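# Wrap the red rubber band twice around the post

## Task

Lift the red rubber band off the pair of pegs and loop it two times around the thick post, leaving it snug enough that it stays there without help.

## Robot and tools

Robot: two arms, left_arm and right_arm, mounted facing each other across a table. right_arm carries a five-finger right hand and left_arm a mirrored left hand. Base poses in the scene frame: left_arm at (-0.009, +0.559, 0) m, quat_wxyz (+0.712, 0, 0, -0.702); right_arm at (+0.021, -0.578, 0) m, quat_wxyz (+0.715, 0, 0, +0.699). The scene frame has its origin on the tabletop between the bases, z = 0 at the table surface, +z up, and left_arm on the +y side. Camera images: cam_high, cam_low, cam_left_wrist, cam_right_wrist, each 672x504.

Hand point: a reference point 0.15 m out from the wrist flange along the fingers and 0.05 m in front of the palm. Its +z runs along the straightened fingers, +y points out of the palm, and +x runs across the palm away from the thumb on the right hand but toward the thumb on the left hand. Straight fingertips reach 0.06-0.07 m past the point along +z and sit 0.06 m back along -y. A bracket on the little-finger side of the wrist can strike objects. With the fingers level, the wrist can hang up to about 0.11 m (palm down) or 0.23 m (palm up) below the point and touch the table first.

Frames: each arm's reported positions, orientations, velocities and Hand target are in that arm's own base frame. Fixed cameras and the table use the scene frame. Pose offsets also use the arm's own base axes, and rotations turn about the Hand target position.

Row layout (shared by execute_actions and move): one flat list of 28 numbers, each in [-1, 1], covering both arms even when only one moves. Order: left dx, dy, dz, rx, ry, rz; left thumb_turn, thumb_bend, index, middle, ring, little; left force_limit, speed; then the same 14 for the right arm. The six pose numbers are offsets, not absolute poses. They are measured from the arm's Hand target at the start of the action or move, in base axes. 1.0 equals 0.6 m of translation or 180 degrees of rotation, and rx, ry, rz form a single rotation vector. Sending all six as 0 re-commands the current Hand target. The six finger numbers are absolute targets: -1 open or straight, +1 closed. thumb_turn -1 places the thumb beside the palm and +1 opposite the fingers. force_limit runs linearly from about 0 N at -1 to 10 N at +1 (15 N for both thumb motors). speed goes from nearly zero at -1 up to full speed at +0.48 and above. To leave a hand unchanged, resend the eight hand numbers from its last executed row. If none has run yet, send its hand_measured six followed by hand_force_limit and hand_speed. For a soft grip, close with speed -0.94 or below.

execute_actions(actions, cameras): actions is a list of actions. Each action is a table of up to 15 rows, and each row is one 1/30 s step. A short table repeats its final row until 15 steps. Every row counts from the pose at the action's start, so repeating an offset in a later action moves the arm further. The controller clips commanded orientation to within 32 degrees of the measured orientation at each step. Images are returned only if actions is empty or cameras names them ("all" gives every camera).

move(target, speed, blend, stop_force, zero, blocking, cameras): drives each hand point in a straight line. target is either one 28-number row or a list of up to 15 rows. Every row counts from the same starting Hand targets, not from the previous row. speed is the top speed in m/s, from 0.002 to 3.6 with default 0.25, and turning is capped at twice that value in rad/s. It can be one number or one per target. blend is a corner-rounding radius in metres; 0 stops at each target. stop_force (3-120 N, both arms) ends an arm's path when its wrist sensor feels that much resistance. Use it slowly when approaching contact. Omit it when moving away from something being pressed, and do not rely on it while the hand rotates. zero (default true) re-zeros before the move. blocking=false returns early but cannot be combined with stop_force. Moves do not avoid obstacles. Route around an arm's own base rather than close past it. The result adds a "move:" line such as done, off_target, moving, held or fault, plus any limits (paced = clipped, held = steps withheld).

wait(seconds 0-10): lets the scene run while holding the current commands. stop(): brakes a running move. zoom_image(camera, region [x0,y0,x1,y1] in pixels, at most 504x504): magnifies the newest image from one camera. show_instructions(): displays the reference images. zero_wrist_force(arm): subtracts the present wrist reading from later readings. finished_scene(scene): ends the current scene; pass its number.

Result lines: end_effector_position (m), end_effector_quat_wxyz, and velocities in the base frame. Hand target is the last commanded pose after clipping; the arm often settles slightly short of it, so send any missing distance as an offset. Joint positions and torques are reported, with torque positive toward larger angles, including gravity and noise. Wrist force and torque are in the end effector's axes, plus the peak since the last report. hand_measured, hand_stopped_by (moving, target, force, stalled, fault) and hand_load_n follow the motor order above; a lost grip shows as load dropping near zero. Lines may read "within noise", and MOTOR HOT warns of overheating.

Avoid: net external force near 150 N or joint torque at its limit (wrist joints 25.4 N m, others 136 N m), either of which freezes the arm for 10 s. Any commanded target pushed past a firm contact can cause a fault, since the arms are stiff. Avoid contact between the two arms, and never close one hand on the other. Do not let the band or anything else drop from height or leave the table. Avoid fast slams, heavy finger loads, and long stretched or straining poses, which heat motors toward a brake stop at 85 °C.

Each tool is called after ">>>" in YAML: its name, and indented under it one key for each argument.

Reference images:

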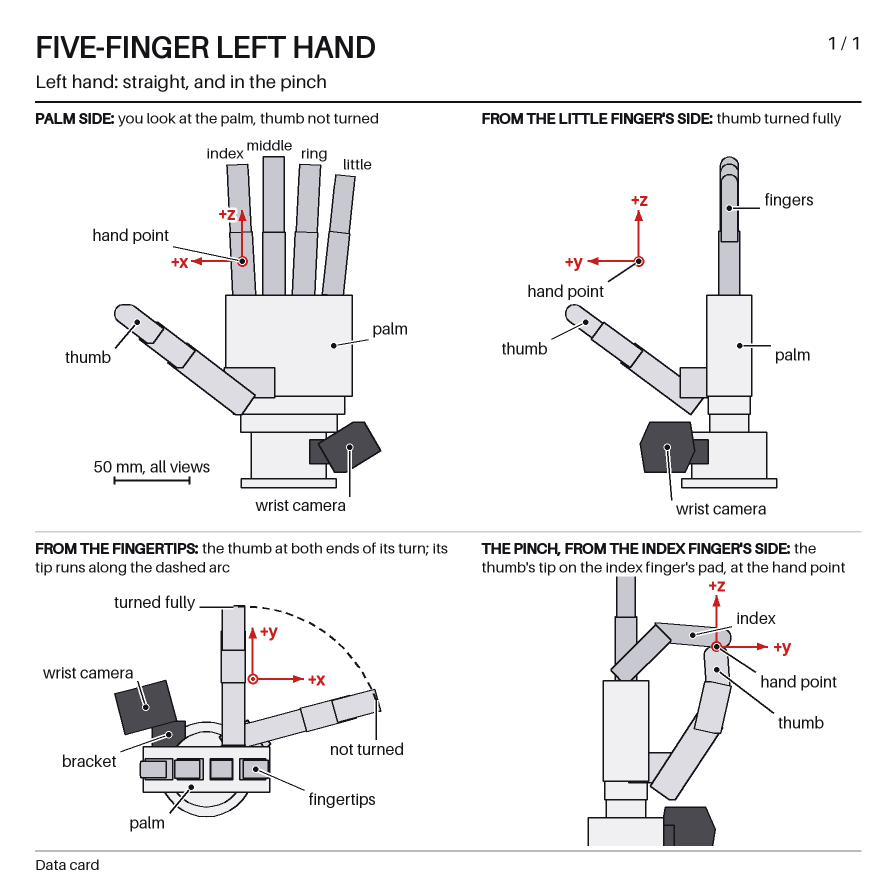

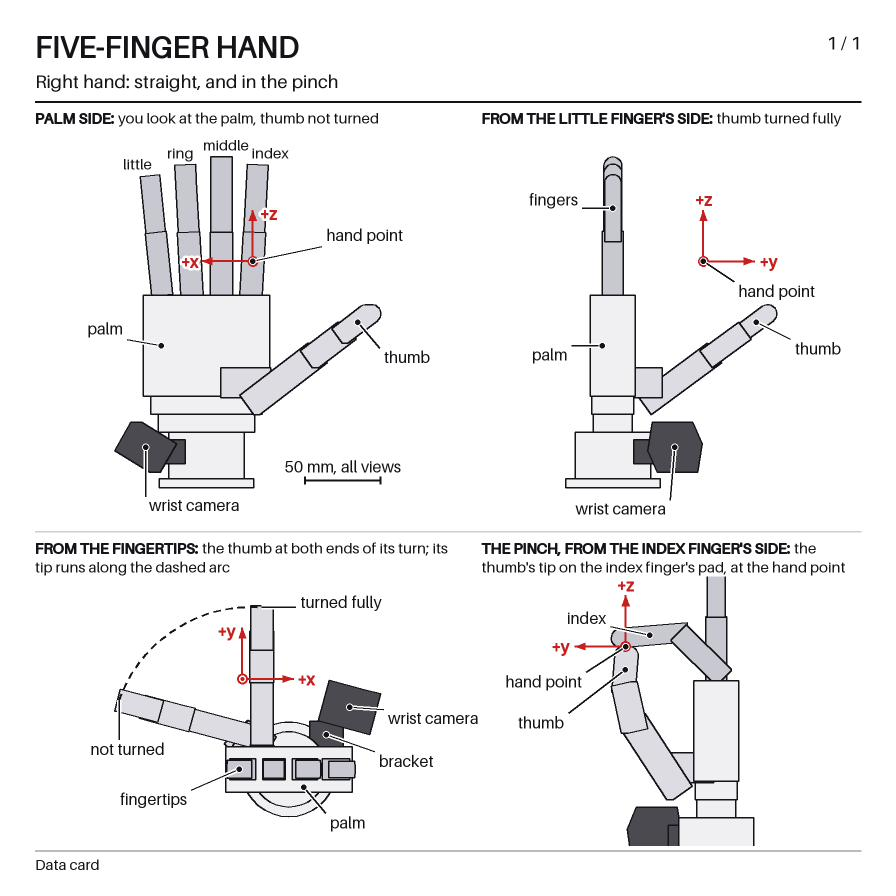

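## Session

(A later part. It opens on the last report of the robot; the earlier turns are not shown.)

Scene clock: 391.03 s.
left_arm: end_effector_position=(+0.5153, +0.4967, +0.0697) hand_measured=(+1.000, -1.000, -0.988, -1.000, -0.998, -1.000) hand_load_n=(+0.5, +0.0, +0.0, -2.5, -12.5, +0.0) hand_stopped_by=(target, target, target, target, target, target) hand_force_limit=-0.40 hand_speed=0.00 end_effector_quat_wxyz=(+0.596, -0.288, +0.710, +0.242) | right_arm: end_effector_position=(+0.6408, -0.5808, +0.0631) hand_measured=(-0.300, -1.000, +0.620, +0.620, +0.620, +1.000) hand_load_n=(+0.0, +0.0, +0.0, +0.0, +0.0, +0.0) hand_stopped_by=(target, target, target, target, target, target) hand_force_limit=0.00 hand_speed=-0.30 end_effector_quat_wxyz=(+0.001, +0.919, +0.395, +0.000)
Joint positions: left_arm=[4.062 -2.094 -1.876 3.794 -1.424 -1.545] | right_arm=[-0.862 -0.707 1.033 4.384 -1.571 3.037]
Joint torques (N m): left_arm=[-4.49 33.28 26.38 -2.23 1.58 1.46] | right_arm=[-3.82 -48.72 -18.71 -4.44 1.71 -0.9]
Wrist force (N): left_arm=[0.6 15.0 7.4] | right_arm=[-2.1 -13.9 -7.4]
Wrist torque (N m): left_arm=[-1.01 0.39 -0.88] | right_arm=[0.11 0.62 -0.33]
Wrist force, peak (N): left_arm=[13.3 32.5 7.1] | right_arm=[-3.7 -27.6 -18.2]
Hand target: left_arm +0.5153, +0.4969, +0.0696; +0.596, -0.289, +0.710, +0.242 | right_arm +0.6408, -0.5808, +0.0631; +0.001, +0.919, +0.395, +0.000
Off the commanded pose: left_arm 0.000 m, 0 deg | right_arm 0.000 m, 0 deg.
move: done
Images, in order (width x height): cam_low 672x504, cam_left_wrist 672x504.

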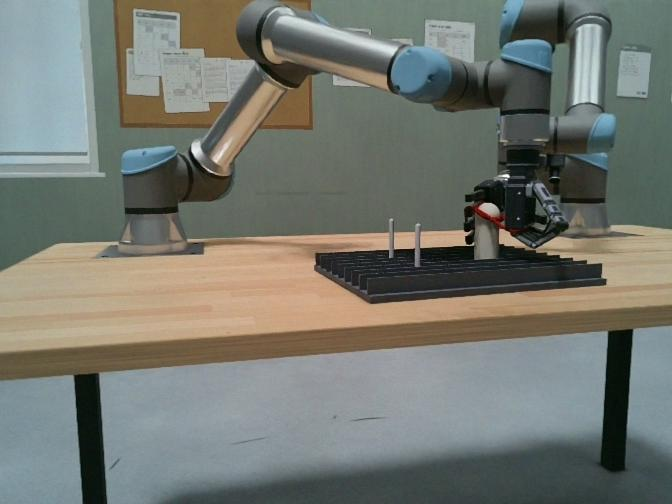

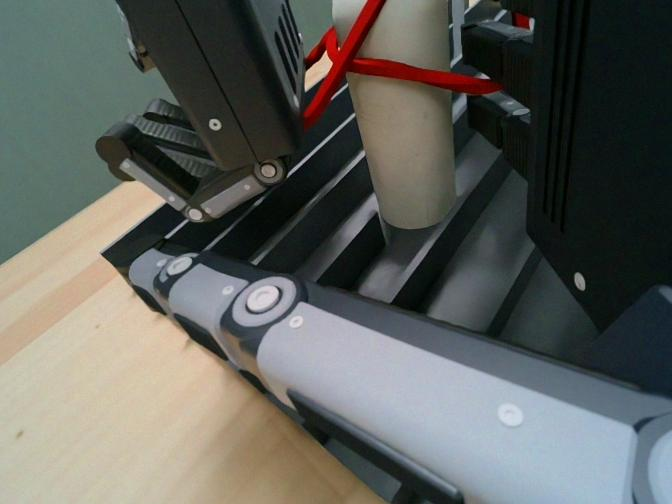

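>>> zoom_image:
  camera: "cam_low"
  region: [456, 186, 526, 246]

>>> zoom_image:
  camera: "cam_left_wrist"
  region: [280, 0, 540, 160]

Scaled by 7.200 from the camera's 672x504 image, which has a finer 960x720 frame.

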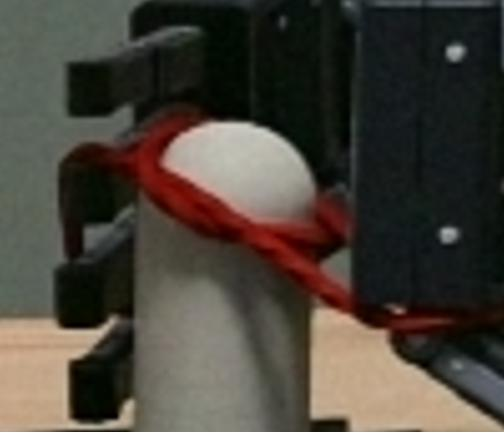

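Scaled by 1.938 from the camera's 672x504 image, which has a finer 960x720 frame.

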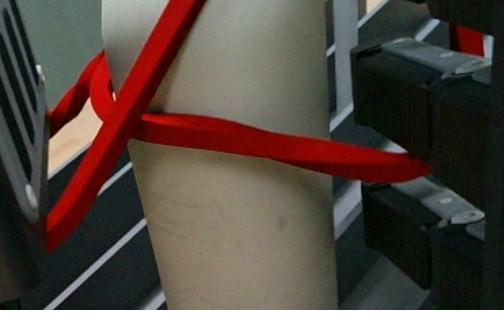

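>>> move:
  target: [-0.0096,-0.0093,0.0,0,0,0, 1,-1,-1,-1,-1,-1,-0.4,0, 0,0,0,0,0,0, -0.3,-1,0.62,0.62,0.62,1,0,-0.3]
  speed: 0.03
  cameras: ["cam_low","cam_left_wrist"]

>>> zoom_image:
  camera: "cam_low"
  region: [456, 186, 526, 246]

>>> zoom_image:
  camera: "cam_left_wrist"
  region: [280, 0, 540, 160]

Scene clock: 394.00 s.
left_arm: end_effector_position=(+0.5094, +0.4912, +0.0695) hand_measured=(+1.000, -1.000, -0.988, -1.000, -0.998, -1.000) hand_load_n=(+0.0, +0.0, +0.0, -2.5, -13.5, +0.0) hand_stopped_by=(target, target, target, target, target, target) hand_force_limit=-0.40 hand_speed=0.00 end_effector_quat_wxyz=(+0.596, -0.289, +0.710, +0.242) | right_arm: end_effector_position=(+0.6408, -0.5808, +0.0631) hand_measured=(-0.300, -1.000, +0.620, +0.620, +0.620, +1.000) hand_load_n=(+0.0, +0.0, +0.0, +0.0, +0.0, +0.0) hand_stopped_by=(target, target, target, target, target, target) hand_force_limit=0.00 hand_speed=-0.30 end_effector_quat_wxyz=(+0.001, +0.919, +0.395, +0.000)
Joint positions: left_arm=[4.065 -2.08 -1.901 3.805 -1.422 -1.545] | right_arm=[-0.862 -0.707 1.033 4.384 -1.571 3.037]
Joint torques (N m): left_arm=[-8.03 30.4 23.88 -0.93 4.97 2.31] | right_arm=[5.2 -46.79 -18.36 -6.57 -0.85 2.02]
Wrist force (N): left_arm=[0.4 15.2 11.6] | right_arm=[-2.0 -14.4 -7.0]
Wrist torque (N m): left_arm=[-1.34 0.50 -0.92] | right_arm=[0.03 0.58 -0.33]
Wrist force, peak (N): left_arm=[0.4 15.2 11.6] | right_arm=[-2.3 -14.3 -7.3]
Hand target: left_arm +0.5095, +0.4913, +0.0696; +0.596, -0.289, +0.710, +0.242 | right_arm +0.6408, -0.5808, +0.0631; +0.001, +0.919, +0.395, +0.000
Off the commanded pose: left_arm 0.000 m, 0 deg | right_arm 0.000 m, 0 deg.
move: done
Images, in order (width x height): cam_low 672x504, cam_left_wrist 672x504.

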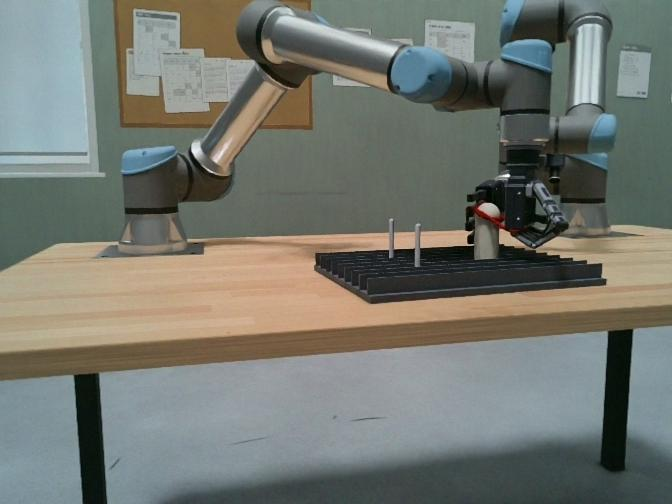

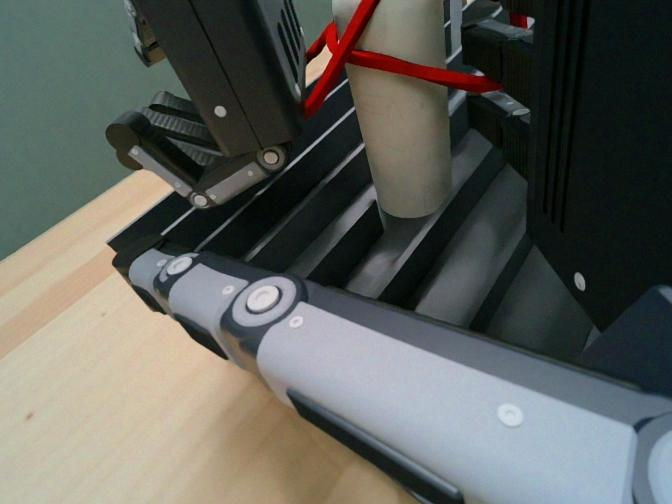

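Scaled by 7.200 from the camera's 672x504 image, which has a finer 960x720 frame.

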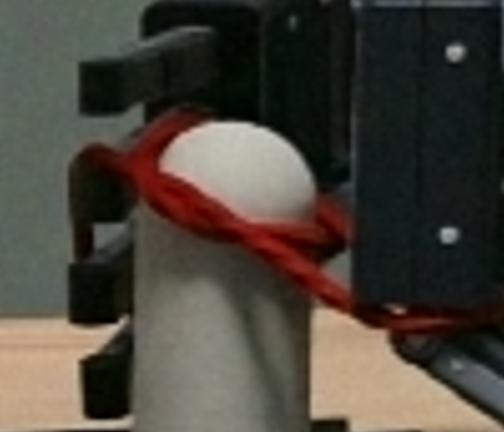

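Scaled by 1.938 from the camera's 672x504 image, which has a finer 960x720 frame.

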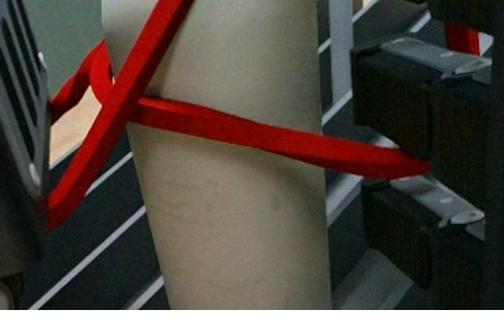

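>>> move:
  target: [-0.0096,-0.0093,0.0,0,0,0, 1,-1,-1,-1,-1,-1,-0.4,0, 0,0,0,0,0,0, -0.3,-1,0.62,0.62,0.62,1,0,-0.3]
  speed: 0.03
  cameras: ["cam_low","cam_left_wrist"]

>>> zoom_image:
  camera: "cam_low"
  region: [456, 186, 526, 246]

>>> zoom_image:
  camera: "cam_left_wrist"
  region: [280, 0, 540, 160]

Scene clock: 395.30 s.
left_arm: end_effector_position=(+0.5037, +0.4856, +0.0696) hand_measured=(+1.000, -1.000, -0.988, -1.000, -1.000, -1.000) hand_load_n=(+0.0, +0.0, +0.0, -9.0, +0.0, +0.0) hand_stopped_by=(target, target, target, target, target, target) hand_force_limit=-0.40 hand_speed=0.00 end_effector_quat_wxyz=(+0.596, -0.289, +0.710, +0.242) | right_arm: end_effector_position=(+0.6408, -0.5808, +0.0631) hand_measured=(-0.300, -1.000, +0.620, +0.620, +0.620, +1.000) hand_load_n=(+0.0, +0.0, +0.0, +0.0, +0.0, +0.0) hand_stopped_by=(target, target, target, target, target, target) hand_force_limit=0.00 hand_speed=-0.30 end_effector_quat_wxyz=(+0.001, +0.919, +0.395, +0.000)
Joint positions: left_arm=[4.068 -2.067 -1.926 3.816 -1.419 -1.544] | right_arm=[-0.862 -0.707 1.033 4.384 -1.571 3.037]
Joint torques (N m): left_arm=[-0.05 26.91 24.87 -1.81 1.71 1.62] | right_arm=[5.27 -44.74 -18.55 -7.58 -1.42 2.03]
Wrist force (N): left_arm=[-4.1 7.6 4.5] | right_arm=[-2.3 -13.7 -5.8]
Wrist torque (N m): left_arm=[-0.63 -0.15 -0.70] | right_arm=[0.03 0.61 -0.34]
Wrist force, peak (N): left_arm=[0.0 15.2 12.0] | right_arm=[-2.2 -14.3 -7.4]
Hand target: left_arm +0.5038, +0.4857, +0.0696; +0.596, -0.289, +0.710, +0.242 | right_arm +0.6408, -0.5808, +0.0631; +0.001, +0.919, +0.395, +0.000
Off the commanded pose: left_arm 0.000 m, 0 deg | right_arm 0.000 m, 0 deg.
move: done
Images, in order (width x height): cam_low 672x504, cam_left_wrist 672x504.

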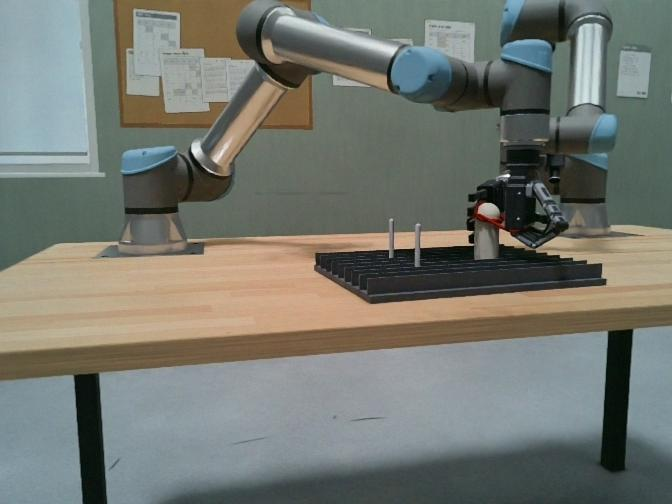

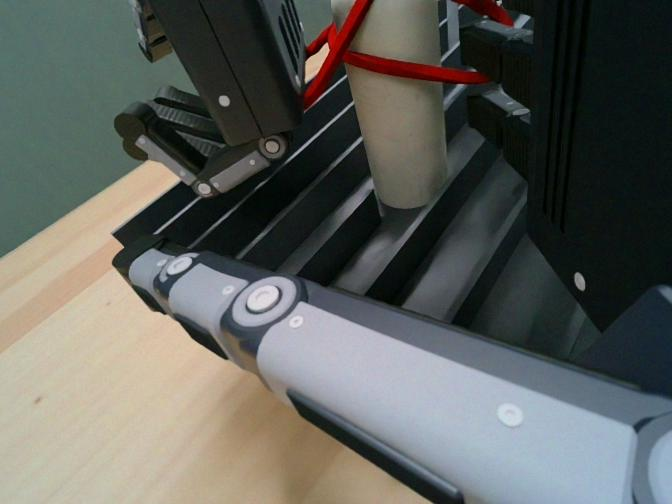

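Scaled by 7.200 from the camera's 672x504 image, which has a finer 960x720 frame.

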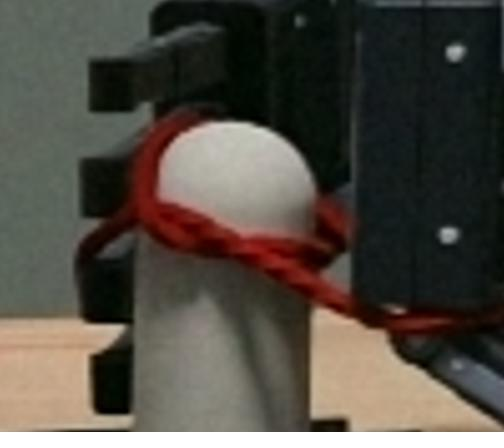

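Scaled by 1.938 from the camera's 672x504 image, which has a finer 960x720 frame.

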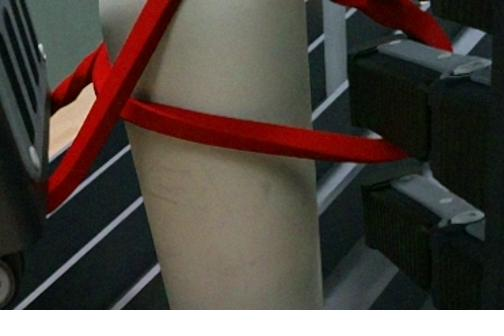

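>>> move:
  target: [-0.0096,-0.0093,0.0,0,0,0, 1,-1,-1,-1,-1,-1,-0.4,0, 0,0,0,0,0,0, -0.3,-1,0.62,0.62,0.62,1,0,-0.3]
  speed: 0.03
  cameras: ["cam_low","cam_left_wrist"]

>>> zoom_image:
  camera: "cam_low"
  region: [456, 186, 526, 246]

>>> zoom_image:
  camera: "cam_left_wrist"
  region: [280, 0, 540, 160]

Scene clock: 396.37 s.
left_arm: end_effector_position=(+0.4979, +0.4801, +0.0695) hand_measured=(+1.000, -1.000, -0.988, -1.000, -1.000, -1.000) hand_load_n=(+0.5, +0.0, +0.0, -10.0, +0.0, +0.0) hand_stopped_by=(target, target, target, target, target, target) hand_force_limit=-0.40 hand_speed=0.00 end_effector_quat_wxyz=(+0.596, -0.289, +0.710, +0.242) | right_arm: end_effector_position=(+0.6408, -0.5808, +0.0631) hand_measured=(-0.300, -1.000, +0.620, +0.620, +0.620, +1.000) hand_load_n=(+0.0, +0.0, +0.0, +0.0, +0.0, +0.0) hand_stopped_by=(target, target, target, target, target, target) hand_force_limit=0.00 hand_speed=-0.30 end_effector_quat_wxyz=(+0.001, +0.919, +0.395, +0.000)
Joint positions: left_arm=[4.071 -2.053 -1.95 3.826 -1.416 -1.544] | right_arm=[-0.862 -0.707 1.033 4.384 -1.571 3.037]
Joint torques (N m): left_arm=[-3.84 26.51 22.52 -2.1 3.07 1.86] | right_arm=[5.88 -44.23 -18.73 -8.14 -1.41 2.14]
Wrist force (N): left_arm=[-4.9 7.8 6.5] | right_arm=[-2.2 -13.8 -5.9]
Wrist torque (N m): left_arm=[-0.80 -0.15 -0.74] | right_arm=[0.00 0.59 -0.34]
Wrist force, peak (N): left_arm=[-4.9 7.8 6.9] | right_arm=[-2.5 -14.2 -5.6]
Hand target: left_arm +0.4980, +0.4802, +0.0696; +0.596, -0.289, +0.710, +0.242 | right_arm +0.6408, -0.5808, +0.0631; +0.001, +0.919, +0.395, +0.000
Off the commanded pose: left_arm 0.000 m, 0 deg | right_arm 0.000 m, 0 deg.
move: done
Images, in order (width x height): cam_low 672x504, cam_left_wrist 672x504.

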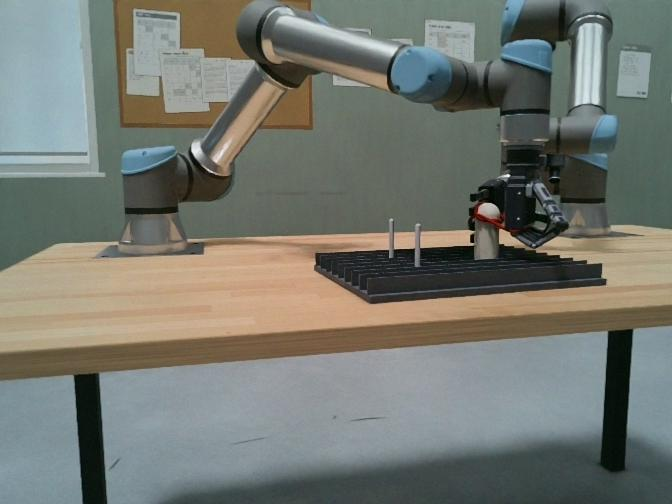

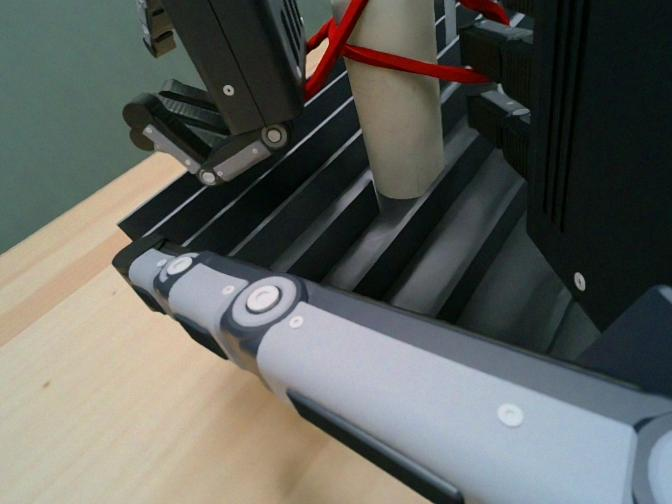

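Scaled by 7.200 from the camera's 672x504 image, which has a finer 960x720 frame.

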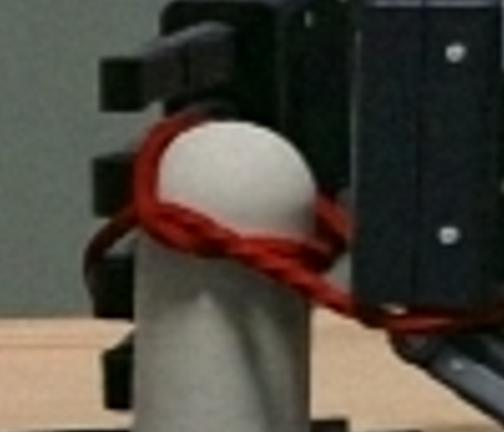

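Scaled by 1.938 from the camera's 672x504 image, which has a finer 960x720 frame.

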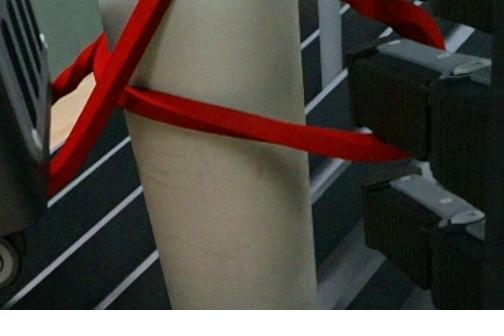

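>>> move:
  target: [0,0,0.0,0,0,0, 1,-1,-1,-1,-1,-1,-0.4,0, 0.0172,0.0181,0,0,0,0, -0.3,-1,0.62,0.62,0.62,1,0,-0.3]
  speed: 0.04
  cameras: ["cam_low","cam_left_wrist"]

>>> zoom_image:
  camera: "cam_low"
  region: [456, 186, 526, 246]

>>> zoom_image:
  camera: "cam_left_wrist"
  region: [280, 0, 540, 160]

Scene clock: 397.97 s.
left_arm: end_effector_position=(+0.4980, +0.4802, +0.0696) hand_measured=(+1.000, -1.000, -0.988, -1.000, -1.000, -1.000) hand_load_n=(+0.0, +0.0, +0.0, -10.0, +0.0, +0.0) hand_stopped_by=(target, target, target, target, target, target) hand_force_limit=-0.40 hand_speed=0.00 end_effector_quat_wxyz=(+0.596, -0.289, +0.710, +0.242) | right_arm: end_effector_position=(+0.6513, -0.5698, +0.0631) hand_measured=(-0.300, -1.000, +0.620, +0.620, +0.620, +1.000) hand_load_n=(+0.5, -0.5, +0.0, +0.0, +0.0, +0.0) hand_stopped_by=(target, target, target, target, target, target) hand_force_limit=0.00 hand_speed=-0.30 end_effector_quat_wxyz=(+0.001, +0.919, +0.395, +0.000)
Joint positions: left_arm=[4.071 -2.053 -1.949 3.826 -1.416 -1.544] | right_arm=[-0.843 -0.704 1.027 4.387 -1.571 3.057]
Joint torques (N m): left_arm=[-12.27 26.01 20.94 -3.74 -0.06 0.38] | right_arm=[-8.37 -48.98 -20.89 -2.68 -0.46 -2.81]
Wrist force (N): left_arm=[-4.8 7.7 6.6] | right_arm=[-7.7 -13.8 -5.6]
Wrist torque (N m): left_arm=[-0.81 -0.15 -0.74] | right_arm=[-0.03 0.76 -0.84]
Wrist force, peak (N): left_arm=[-5.2 7.8 6.8] | right_arm=[-7.6 -13.9 -5.7]
Hand target: left_arm +0.4980, +0.4802, +0.0696; +0.596, -0.289, +0.710, +0.242 | right_arm +0.6512, -0.5699, +0.0631; +0.001, +0.919, +0.395, +0.000
Off the commanded pose: left_arm 0.000 m, 0 deg | right_arm 0.000 m, 0 deg.
move: done
Images, in order (width x height): cam_low 672x504, cam_left_wrist 672x504.

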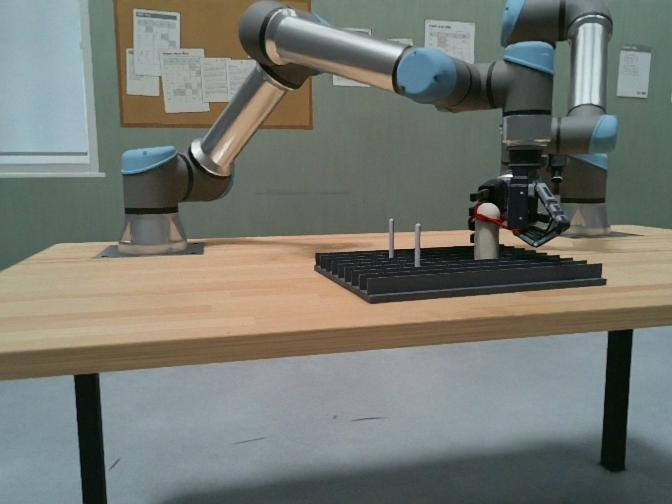

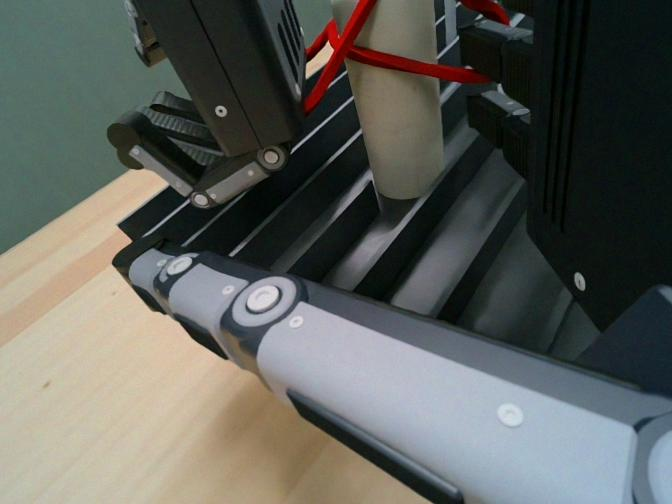

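Scaled by 7.200 from the camera's 672x504 image, which has a finer 960x720 frame.

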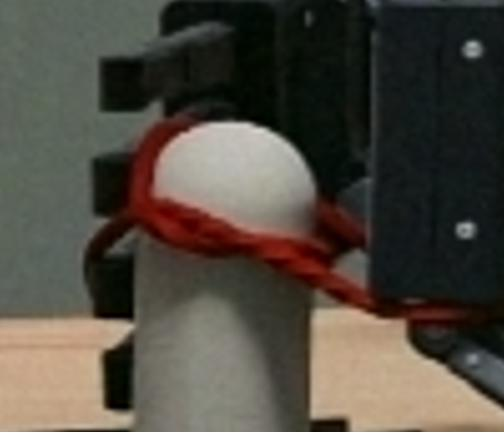

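Scaled by 1.938 from the camera's 672x504 image, which has a finer 960x720 frame.

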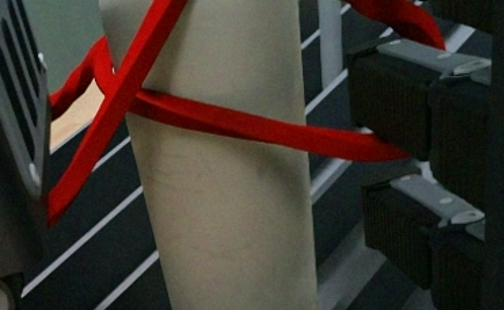

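>>> move:
  target: [-0.0096,-0.0093,0.0,0,0,0, 1,-1,-1,-1,-1,-1,-0.4,0, 0,0,0,0,0,0, -0.3,-1,0.62,0.62,0.62,1,0,-0.3]
  speed: 0.03
  cameras: ["cam_low","cam_left_wrist"]

>>> zoom_image:
  camera: "cam_low"
  region: [456, 186, 526, 246]

>>> zoom_image:
  camera: "cam_left_wrist"
  region: [280, 0, 540, 160]

Scene clock: 399.30 s.
left_arm: end_effector_position=(+0.4921, +0.4745, +0.0695) hand_measured=(+1.000, -1.000, -0.988, -0.998, -1.000, -1.000) hand_load_n=(+0.5, +0.0, +0.0, -11.0, +0.0, +0.0) hand_stopped_by=(target, target, target, target, target, target) hand_force_limit=-0.40 hand_speed=0.00 end_effector_quat_wxyz=(+0.596, -0.289, +0.710, +0.242) | right_arm: end_effector_position=(+0.6512, -0.5699, +0.0631) hand_measured=(-0.300, -1.000, +0.620, +0.620, +0.620, +1.000) hand_load_n=(+0.0, +0.0, +0.0, +0.0, +0.0, +0.0) hand_stopped_by=(target, target, target, target, target, target) hand_force_limit=0.00 hand_speed=-0.30 end_effector_quat_wxyz=(+0.001, +0.919, +0.395, +0.000)
Joint positions: left_arm=[4.074 -2.039 -1.974 3.837 -1.413 -1.543] | right_arm=[-0.844 -0.704 1.027 4.387 -1.571 3.056]
Joint torques (N m): left_arm=[-3.17 25.01 20.98 -2.39 3.2 1.91] | right_arm=[-8.75 -59.6 -16.62 -8.1 1.28 -2.92]
Wrist force (N): left_arm=[-5.7 7.9 9.0] | right_arm=[-7.3 -14.0 -5.5]
Wrist torque (N m): left_arm=[-0.99 -0.09 -0.80] | right_arm=[-0.02 0.72 -0.78]
Wrist force, peak (N): left_arm=[-5.5 7.9 9.1] | right_arm=[-7.6 -14.0 -5.7]
Hand target: left_arm +0.4922, +0.4746, +0.0696; +0.596, -0.289, +0.710, +0.242 | right_arm +0.6512, -0.5699, +0.0631; +0.001, +0.919, +0.395, +0.000
Off the commanded pose: left_arm 0.000 m, 0 deg | right_arm 0.000 m, 0 deg.
move: done
Images, in order (width x height): cam_low 672x504, cam_left_wrist 672x504.

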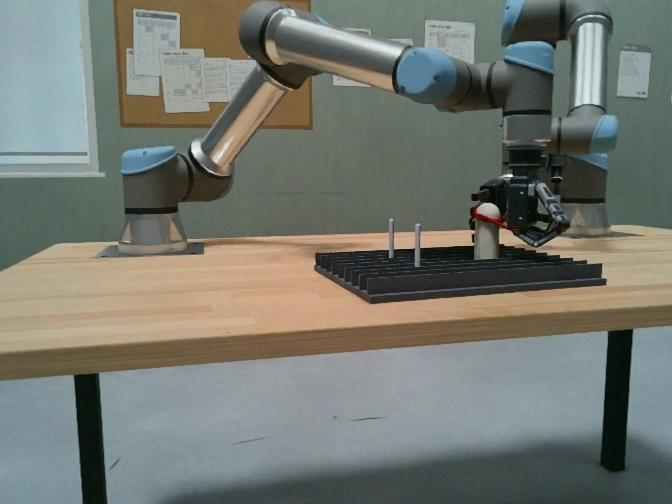

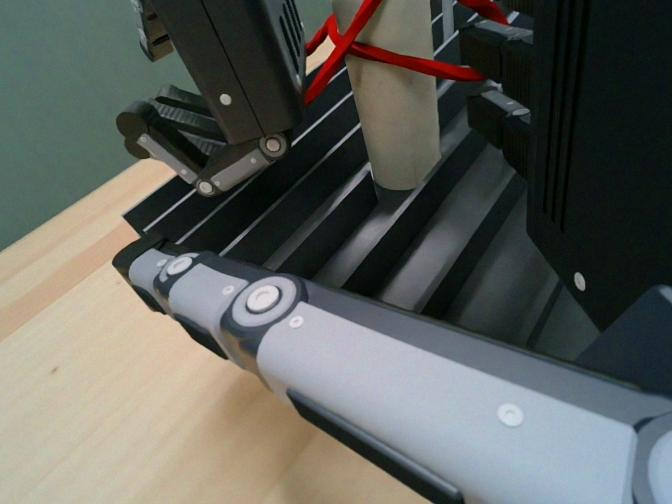

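Scaled by 7.200 from the camera's 672x504 image, which has a finer 960x720 frame.

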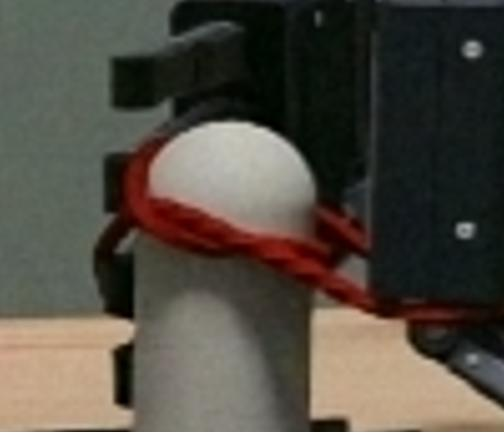

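Scaled by 1.938 from the camera's 672x504 image, which has a finer 960x720 frame.

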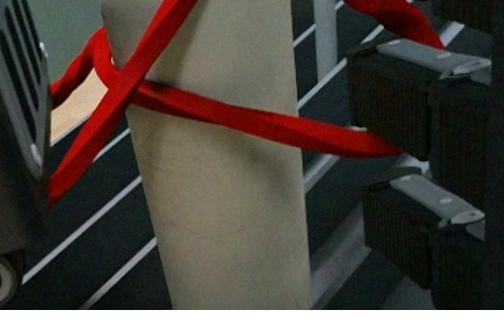

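>>> move:
  target: [-0.0096,-0.0093,0.0,0,0,0, 1,-1,-1,-1,-1,-1,-0.4,0, 0,0,0,0,0,0, -0.3,-1,0.62,0.62,0.62,1,0,-0.3]
  speed: 0.03

>>> move:
  target: [-0.0096,-0.0093,0.0,0,0,0, 1,-1,-1,-1,-1,-1,-0.4,0, 0,0,0,0,0,0, -0.3,-1,0.62,0.62,0.62,1,0,-0.3]
  speed: 0.03
  cameras: ["cam_low","cam_left_wrist"]

>>> zoom_image:
  camera: "cam_low"
  region: [456, 186, 526, 246]

>>> zoom_image:
  camera: "cam_left_wrist"
  region: [280, 0, 540, 160]

Scene clock: 400.43 s.
left_arm: end_effector_position=(+0.4864, +0.4689, +0.0695) hand_measured=(+1.000, -1.000, -0.988, -1.000, -1.000, -1.000) hand_load_n=(+0.5, +0.0, +0.5, -0.5, +0.0, +0.0) hand_stopped_by=(target, target, target, target, target, target) hand_force_limit=-0.40 hand_speed=0.00 end_effector_quat_wxyz=(+0.596, -0.289, +0.710, +0.242) | right_arm: end_effector_position=(+0.6512, -0.5699, +0.0631) hand_measured=(-0.300, -1.000, +0.620, +0.620, +0.620, +1.000) hand_load_n=(+0.0, +0.0, +0.0, +0.5, +0.0, +0.0) hand_stopped_by=(target, target, target, target, target, target) hand_force_limit=0.00 hand_speed=-0.30 end_effector_quat_wxyz=(+0.001, +0.919, +0.395, +0.000)
Joint positions: left_arm=[4.077 -2.026 -1.998 3.847 -1.41 -1.543] | right_arm=[-0.844 -0.704 1.027 4.387 -1.571 3.056]
Joint torques (N m): left_arm=[4.78 28.55 28.3 0.89 1.03 1.95] | right_arm=[-9.36 -58.61 -17.91 0.2 0.17 -2.08]
Wrist force (N): left_arm=[0.7 0.6 -2.1] | right_arm=[-2.4 0.0 1.6]
Wrist torque (N m): left_arm=[0.10 -0.11 -0.21] | right_arm=[-0.06 0.32 -0.27]
Wrist force, peak (N): left_arm=[-5.8 7.9 9.3] | right_arm=[-7.5 -14.2 -5.5]
Hand target: left_arm +0.4865, +0.4690, +0.0696; +0.596, -0.289, +0.710, +0.242 | right_arm +0.6512, -0.5699, +0.0631; +0.001, +0.919, +0.395, +0.000
Off the commanded pose: left_arm 0.000 m, 0 deg | right_arm 0.000 m, 0 deg.
move: done

Scene clock: 401.17 s.
left_arm: end_effector_position=(+0.4806, +0.4633, +0.0695) hand_measured=(+1.000, -1.000, -0.988, -1.000, -1.000, -1.000) hand_load_n=(+0.5, +0.0, +0.0, +0.0, +0.0, +0.0) hand_stopped_by=(target, target, target, target, target, target) hand_force_limit=-0.40 hand_speed=0.00 end_effector_quat_wxyz=(+0.596, -0.289, +0.710, +0.242) | right_arm: end_effector_position=(+0.6512, -0.5699, +0.0631) hand_measured=(-0.300, -1.000, +0.620, +0.620, +0.620, +1.000) hand_load_n=(+0.0, +0.0, +0.5, +0.0, +0.5, +0.0) hand_stopped_by=(target, target, target, target, target, target) hand_force_limit=0.00 hand_speed=-0.30 end_effector_quat_wxyz=(+0.001, +0.919, +0.395, +0.000)
Joint positions: left_arm=[4.08 -2.012 -2.022 3.857 -1.407 -1.542] | right_arm=[-0.844 -0.704 1.027 4.387 -1.571 3.056]
Joint torques (N m): left_arm=[3.16 28.23 29.23 0.93 1.1 1.93] | right_arm=[-9.17 -57.68 -17.84 0.36 -1.71 -0.53]
Wrist force (N): left_arm=[0.8 0.7 -2.1] | right_arm=[-2.7 0.0 1.6]
Wrist torque (N m): left_arm=[0.12 -0.13 -0.20] | right_arm=[-0.06 0.35 -0.28]
Wrist force, peak (N): left_arm=[0.8 0.8 -2.4] | right_arm=[-3.0 0.0 1.6]
Hand target: left_arm +0.4807, +0.4634, +0.0696; +0.596, -0.289, +0.710, +0.242 | right_arm +0.6512, -0.5699, +0.0631; +0.001, +0.919, +0.395, +0.000
Off the commanded pose: left_arm 0.000 m, 0 deg | right_arm 0.000 m, 0 deg.
move: done
Images, in order (width x height): cam_low 672x504, cam_left_wrist 672x504.

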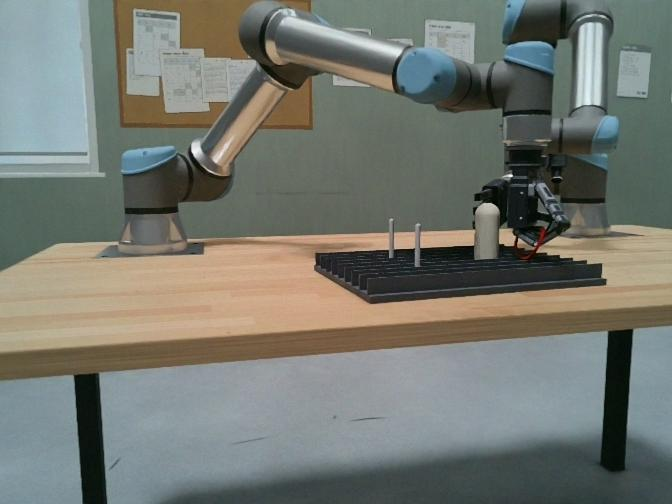

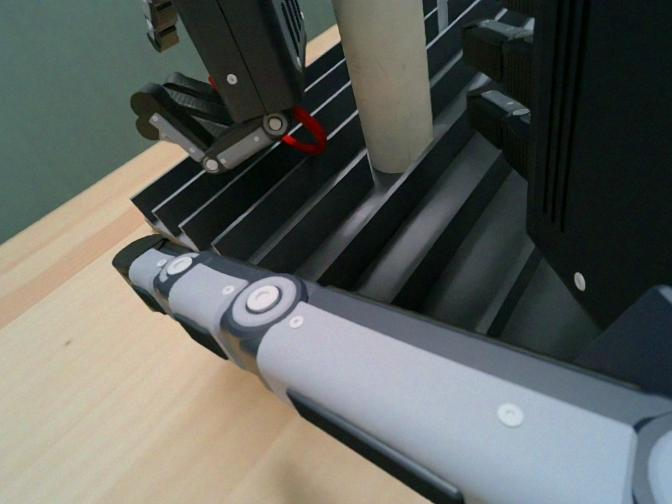

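Scaled by 7.200 from the camera's 672x504 image, which has a finer 960x720 frame.

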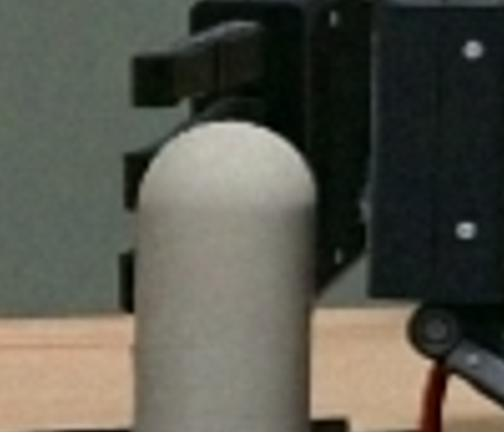

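Scaled by 1.938 from the camera's 672x504 image, which has a finer 960x720 frame.

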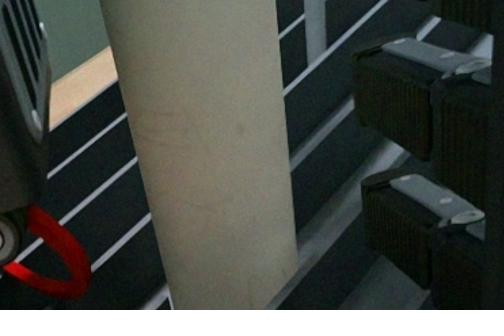

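>>> wait:
  seconds: 0
  cameras: ["all"]

>>> zoom_image:
  camera: "cam_low"
  region: [460, 160, 600, 280]

>>> zoom_image:
  camera: "cam_right_wrist"
  region: [0, 0, 504, 400]

Scene clock: 405.67 s.
left_arm: end_effector_position=(+0.4807, +0.4634, +0.0696) hand_measured=(+1.000, -1.000, -0.988, -1.000, -1.000, -1.000) hand_load_n=(+0.0, +0.0, +0.0, +0.0, +0.0, +0.0) hand_stopped_by=(target, target, target, target, target, target) hand_force_limit=-0.40 hand_speed=0.00 end_effector_quat_wxyz=(+0.596, -0.289, +0.710, +0.242) | right_arm: end_effector_position=(+0.6512, -0.5699, +0.0631) hand_measured=(-0.300, -1.000, +0.620, +0.620, +0.620, +1.000) hand_load_n=(+0.0, +0.0, +0.0, +0.0, +0.5, +0.0) hand_stopped_by=(target, target, target, target, target, target) hand_force_limit=0.00 hand_speed=-0.30 end_effector_quat_wxyz=(+0.001, +0.919, +0.395, +0.000)
Joint positions: left_arm=[4.08 -2.012 -2.022 3.857 -1.407 -1.542] | right_arm=[-0.844 -0.704 1.027 4.387 -1.571 3.056]
Joint torques (N m): left_arm=[-5.84 28.39 28.78 -1.08 -1.83 -1.31] | right_arm=[-8.28 -54.31 -20.61 0.35 -1.72 2.38]
Wrist force (N): left_arm=[0.7 0.7 -2.1] | right_arm=[-2.8 0.1 1.6]
Wrist torque (N m): left_arm=[0.13 -0.11 -0.21] | right_arm=[-0.04 0.37 -0.28]
Wrist force, peak (N): left_arm=[0.9 0.8 -2.4] | right_arm=[-2.9 0.1 1.6]
Hand target: left_arm +0.4807, +0.4634, +0.0696; +0.596, -0.289, +0.710, +0.242 | right_arm +0.6512, -0.5699, +0.0631; +0.001, +0.919, +0.395, +0.000
Off the commanded pose: left_arm 0.000 m, 0 deg | right_arm 0.000 m, 0 deg.

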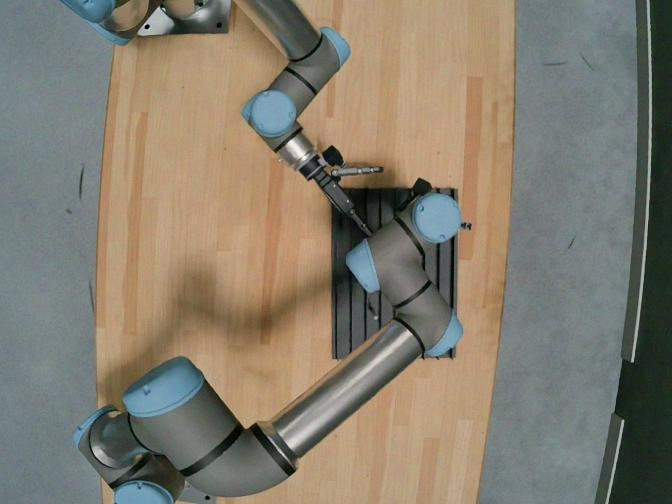

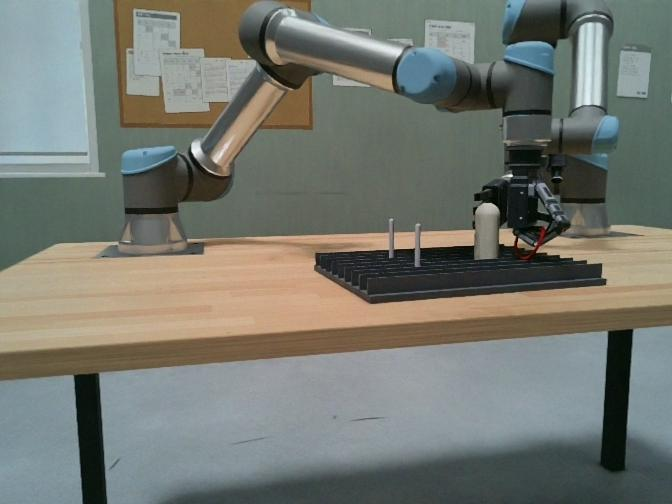

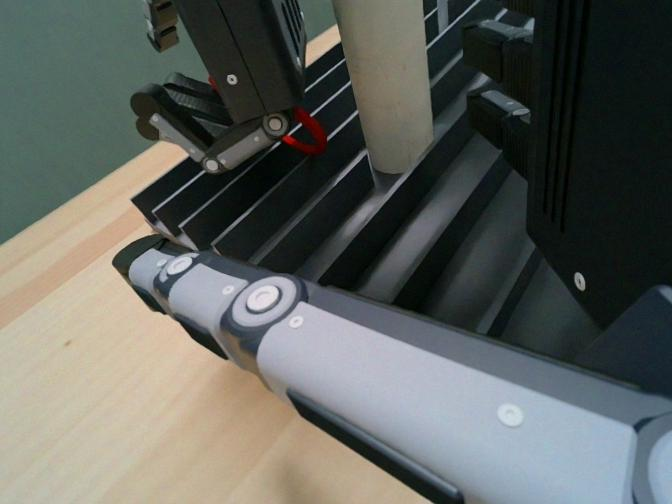

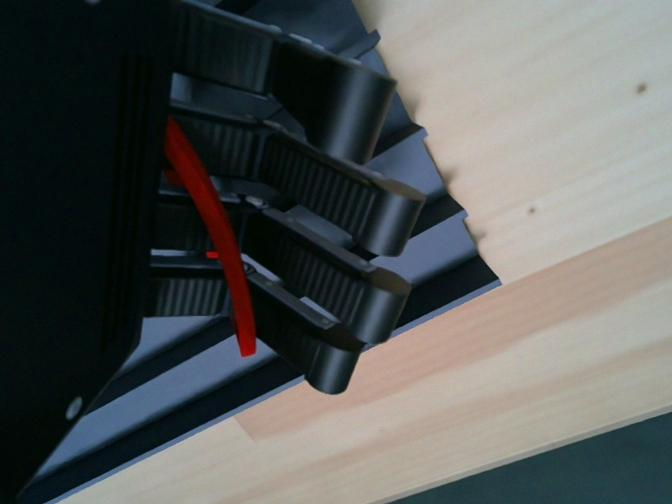

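Scaled by 3.600 from the camera's 672x504 image, which has a finer 960x720 frame.

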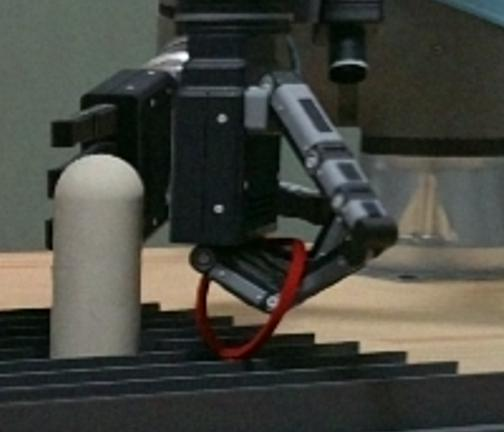

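Scaled by 1.000.

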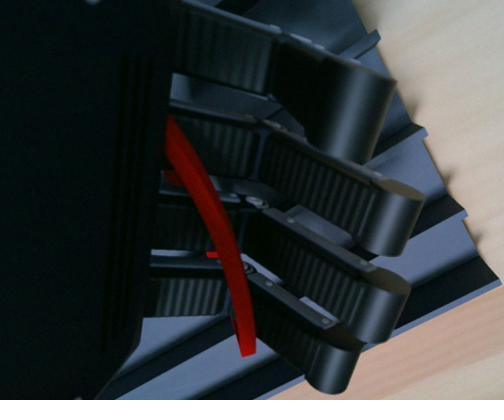

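>>> move:
  target:
    - [0,0,0.1,0,0,0, 1,-1,-1,-1,-1,-1,-0.4,0, 0,0,0.1,0,0,0, -0.3,-1,0.62,0.62,0.62,1,0,-0.3]
    - [-0.0717,-0.0697,0.17,0,0,0, 1,-1,-1,-1,-1,-1,-0.4,0, 0,0,0.27,0,0,0, -0.3,-1,0.62,0.62,0.62,1,0,-0.3]
  speed: 0.12
  blend: 0.02
  cameras: ["cam_low","cam_right_wrist"]

Scene clock: 408.80 s.
left_arm: end_effector_position=(+0.4377, +0.4216, +0.1715) hand_measured=(+1.000, -1.000, -0.988, -1.000, -1.000, -1.000) hand_load_n=(+0.0, +0.0, +0.0, +0.0, +0.0, +0.0) hand_stopped_by=(target, target, target, target, target, target) hand_force_limit=-0.40 hand_speed=0.00 end_effector_quat_wxyz=(+0.596, -0.289, +0.710, +0.242) | right_arm: end_effector_position=(+0.6512, -0.5699, +0.2249) hand_measured=(-0.300, -1.000, +0.620, +0.620, +0.620, +1.000) hand_load_n=(+0.0, +0.0, +0.0, +0.0, +0.5, +0.0) hand_stopped_by=(target, target, target, target, target, target) hand_force_limit=0.00 hand_speed=-0.30 end_effector_quat_wxyz=(+0.001, +0.919, +0.395, +0.000)
Joint positions: left_arm=[4.109 -1.701 -2.101 3.624 -1.379 -1.537] | right_arm=[-0.844 -0.774 0.735 4.749 -1.571 3.056]
Joint torques (N m): left_arm=[-7.81 29.61 31.81 3.18 -1.92 0.34] | right_arm=[-6.85 -61.83 -28.33 -3.47 0.91 -2.12]
Wrist force (N): left_arm=[0.6 0.7 -2.1] | right_arm=[-2.8 0.2 1.6]
Wrist torque (N m): left_arm=[0.15 -0.14 -0.20] | right_arm=[-0.01 0.39 -0.27]
Wrist force, peak (N): left_arm=[2.0 0.7 -2.0] | right_arm=[-2.8 0.0 3.1]
Hand target: left_arm +0.4377, +0.4216, +0.1716; +0.596, -0.289, +0.710, +0.242 | right_arm +0.6512, -0.5699, +0.2251; +0.001, +0.919, +0.395, +0.000
Off the commanded pose: left_arm 0.000 m, 0 deg | right_arm 0.000 m, 0 deg.
move: done
Images, in order (width x height): cam_low 672x504, cam_right_wrist 672x504.

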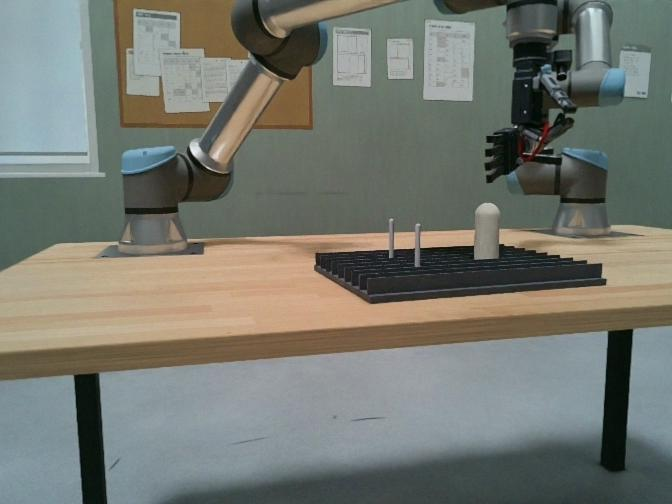

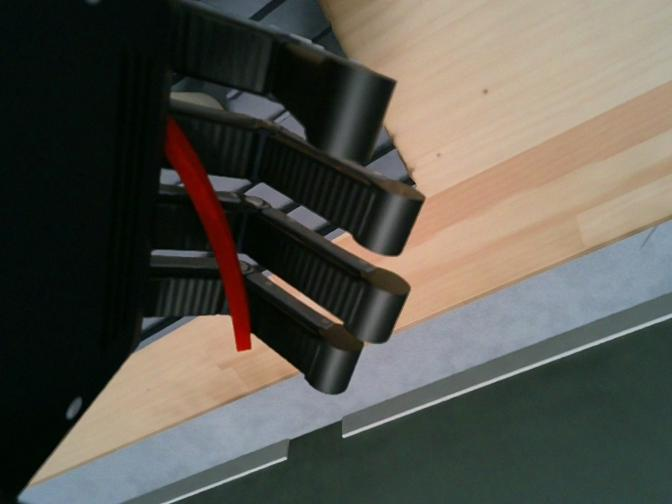

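>>> move:
  target: [-0.1434,-0.1397,0.05,0,0,0, 1,-1,-1,-1,-1,-1,-0.4,0, 0,0,0,0,0,0, -0.3,-1,0.62,0.62,0.62,1,0,-0.3]
  speed: 0.2

Scene clock: 413.70 s.
left_arm: end_effector_position=(+0.3517, +0.3379, +0.2017) hand_measured=(+1.000, -1.000, -0.988, -1.000, -1.000, -1.000) hand_load_n=(+0.0, +0.0, +0.0, +0.0, +0.0, +0.0) hand_stopped_by=(target, target, target, target, target, target) hand_force_limit=-0.40 hand_speed=0.00 end_effector_quat_wxyz=(+0.596, -0.289, +0.709, +0.242) | right_arm: end_effector_position=(+0.6512, -0.5699, +0.2251) hand_measured=(-0.300, -1.000, +0.620, +0.620, +0.620, +1.000) hand_load_n=(+0.0, +0.0, +0.5, +0.0, +0.0, +0.0) hand_stopped_by=(target, target, target, target, target, target) hand_force_limit=0.00 hand_speed=-0.30 end_effector_quat_wxyz=(+0.001, +0.919, +0.395, +0.000)
Joint positions: left_arm=[4.213 -1.33 -2.352 3.5 -1.277 -1.518] | right_arm=[-0.844 -0.774 0.735 4.75 -1.571 3.056]
Joint torques (N m): left_arm=[0.87 15.92 16.85 0.82 -0.88 -1.99] | right_arm=[7.55 -61.38 -29.64 0.27 1.06 -2.21]
Wrist force (N): left_arm=[0.8 1.2 -1.9] | right_arm=[-2.9 0.1 1.7]
Wrist torque (N m): left_arm=[0.21 -0.12 -0.17] | right_arm=[-0.02 0.40 -0.27]
Wrist force, peak (N): left_arm=[0.8 1.0 -3.4] | right_arm=[-3.1 0.1 1.7]
Hand target: left_arm +0.3517, +0.3378, +0.2016; +0.596, -0.289, +0.710, +0.242 | right_arm +0.6512, -0.5699, +0.2251; +0.001, +0.919, +0.395, +0.000
Off the commanded pose: left_arm 0.000 m, 0 deg | right_arm 0.000 m, 0 deg.
move: done


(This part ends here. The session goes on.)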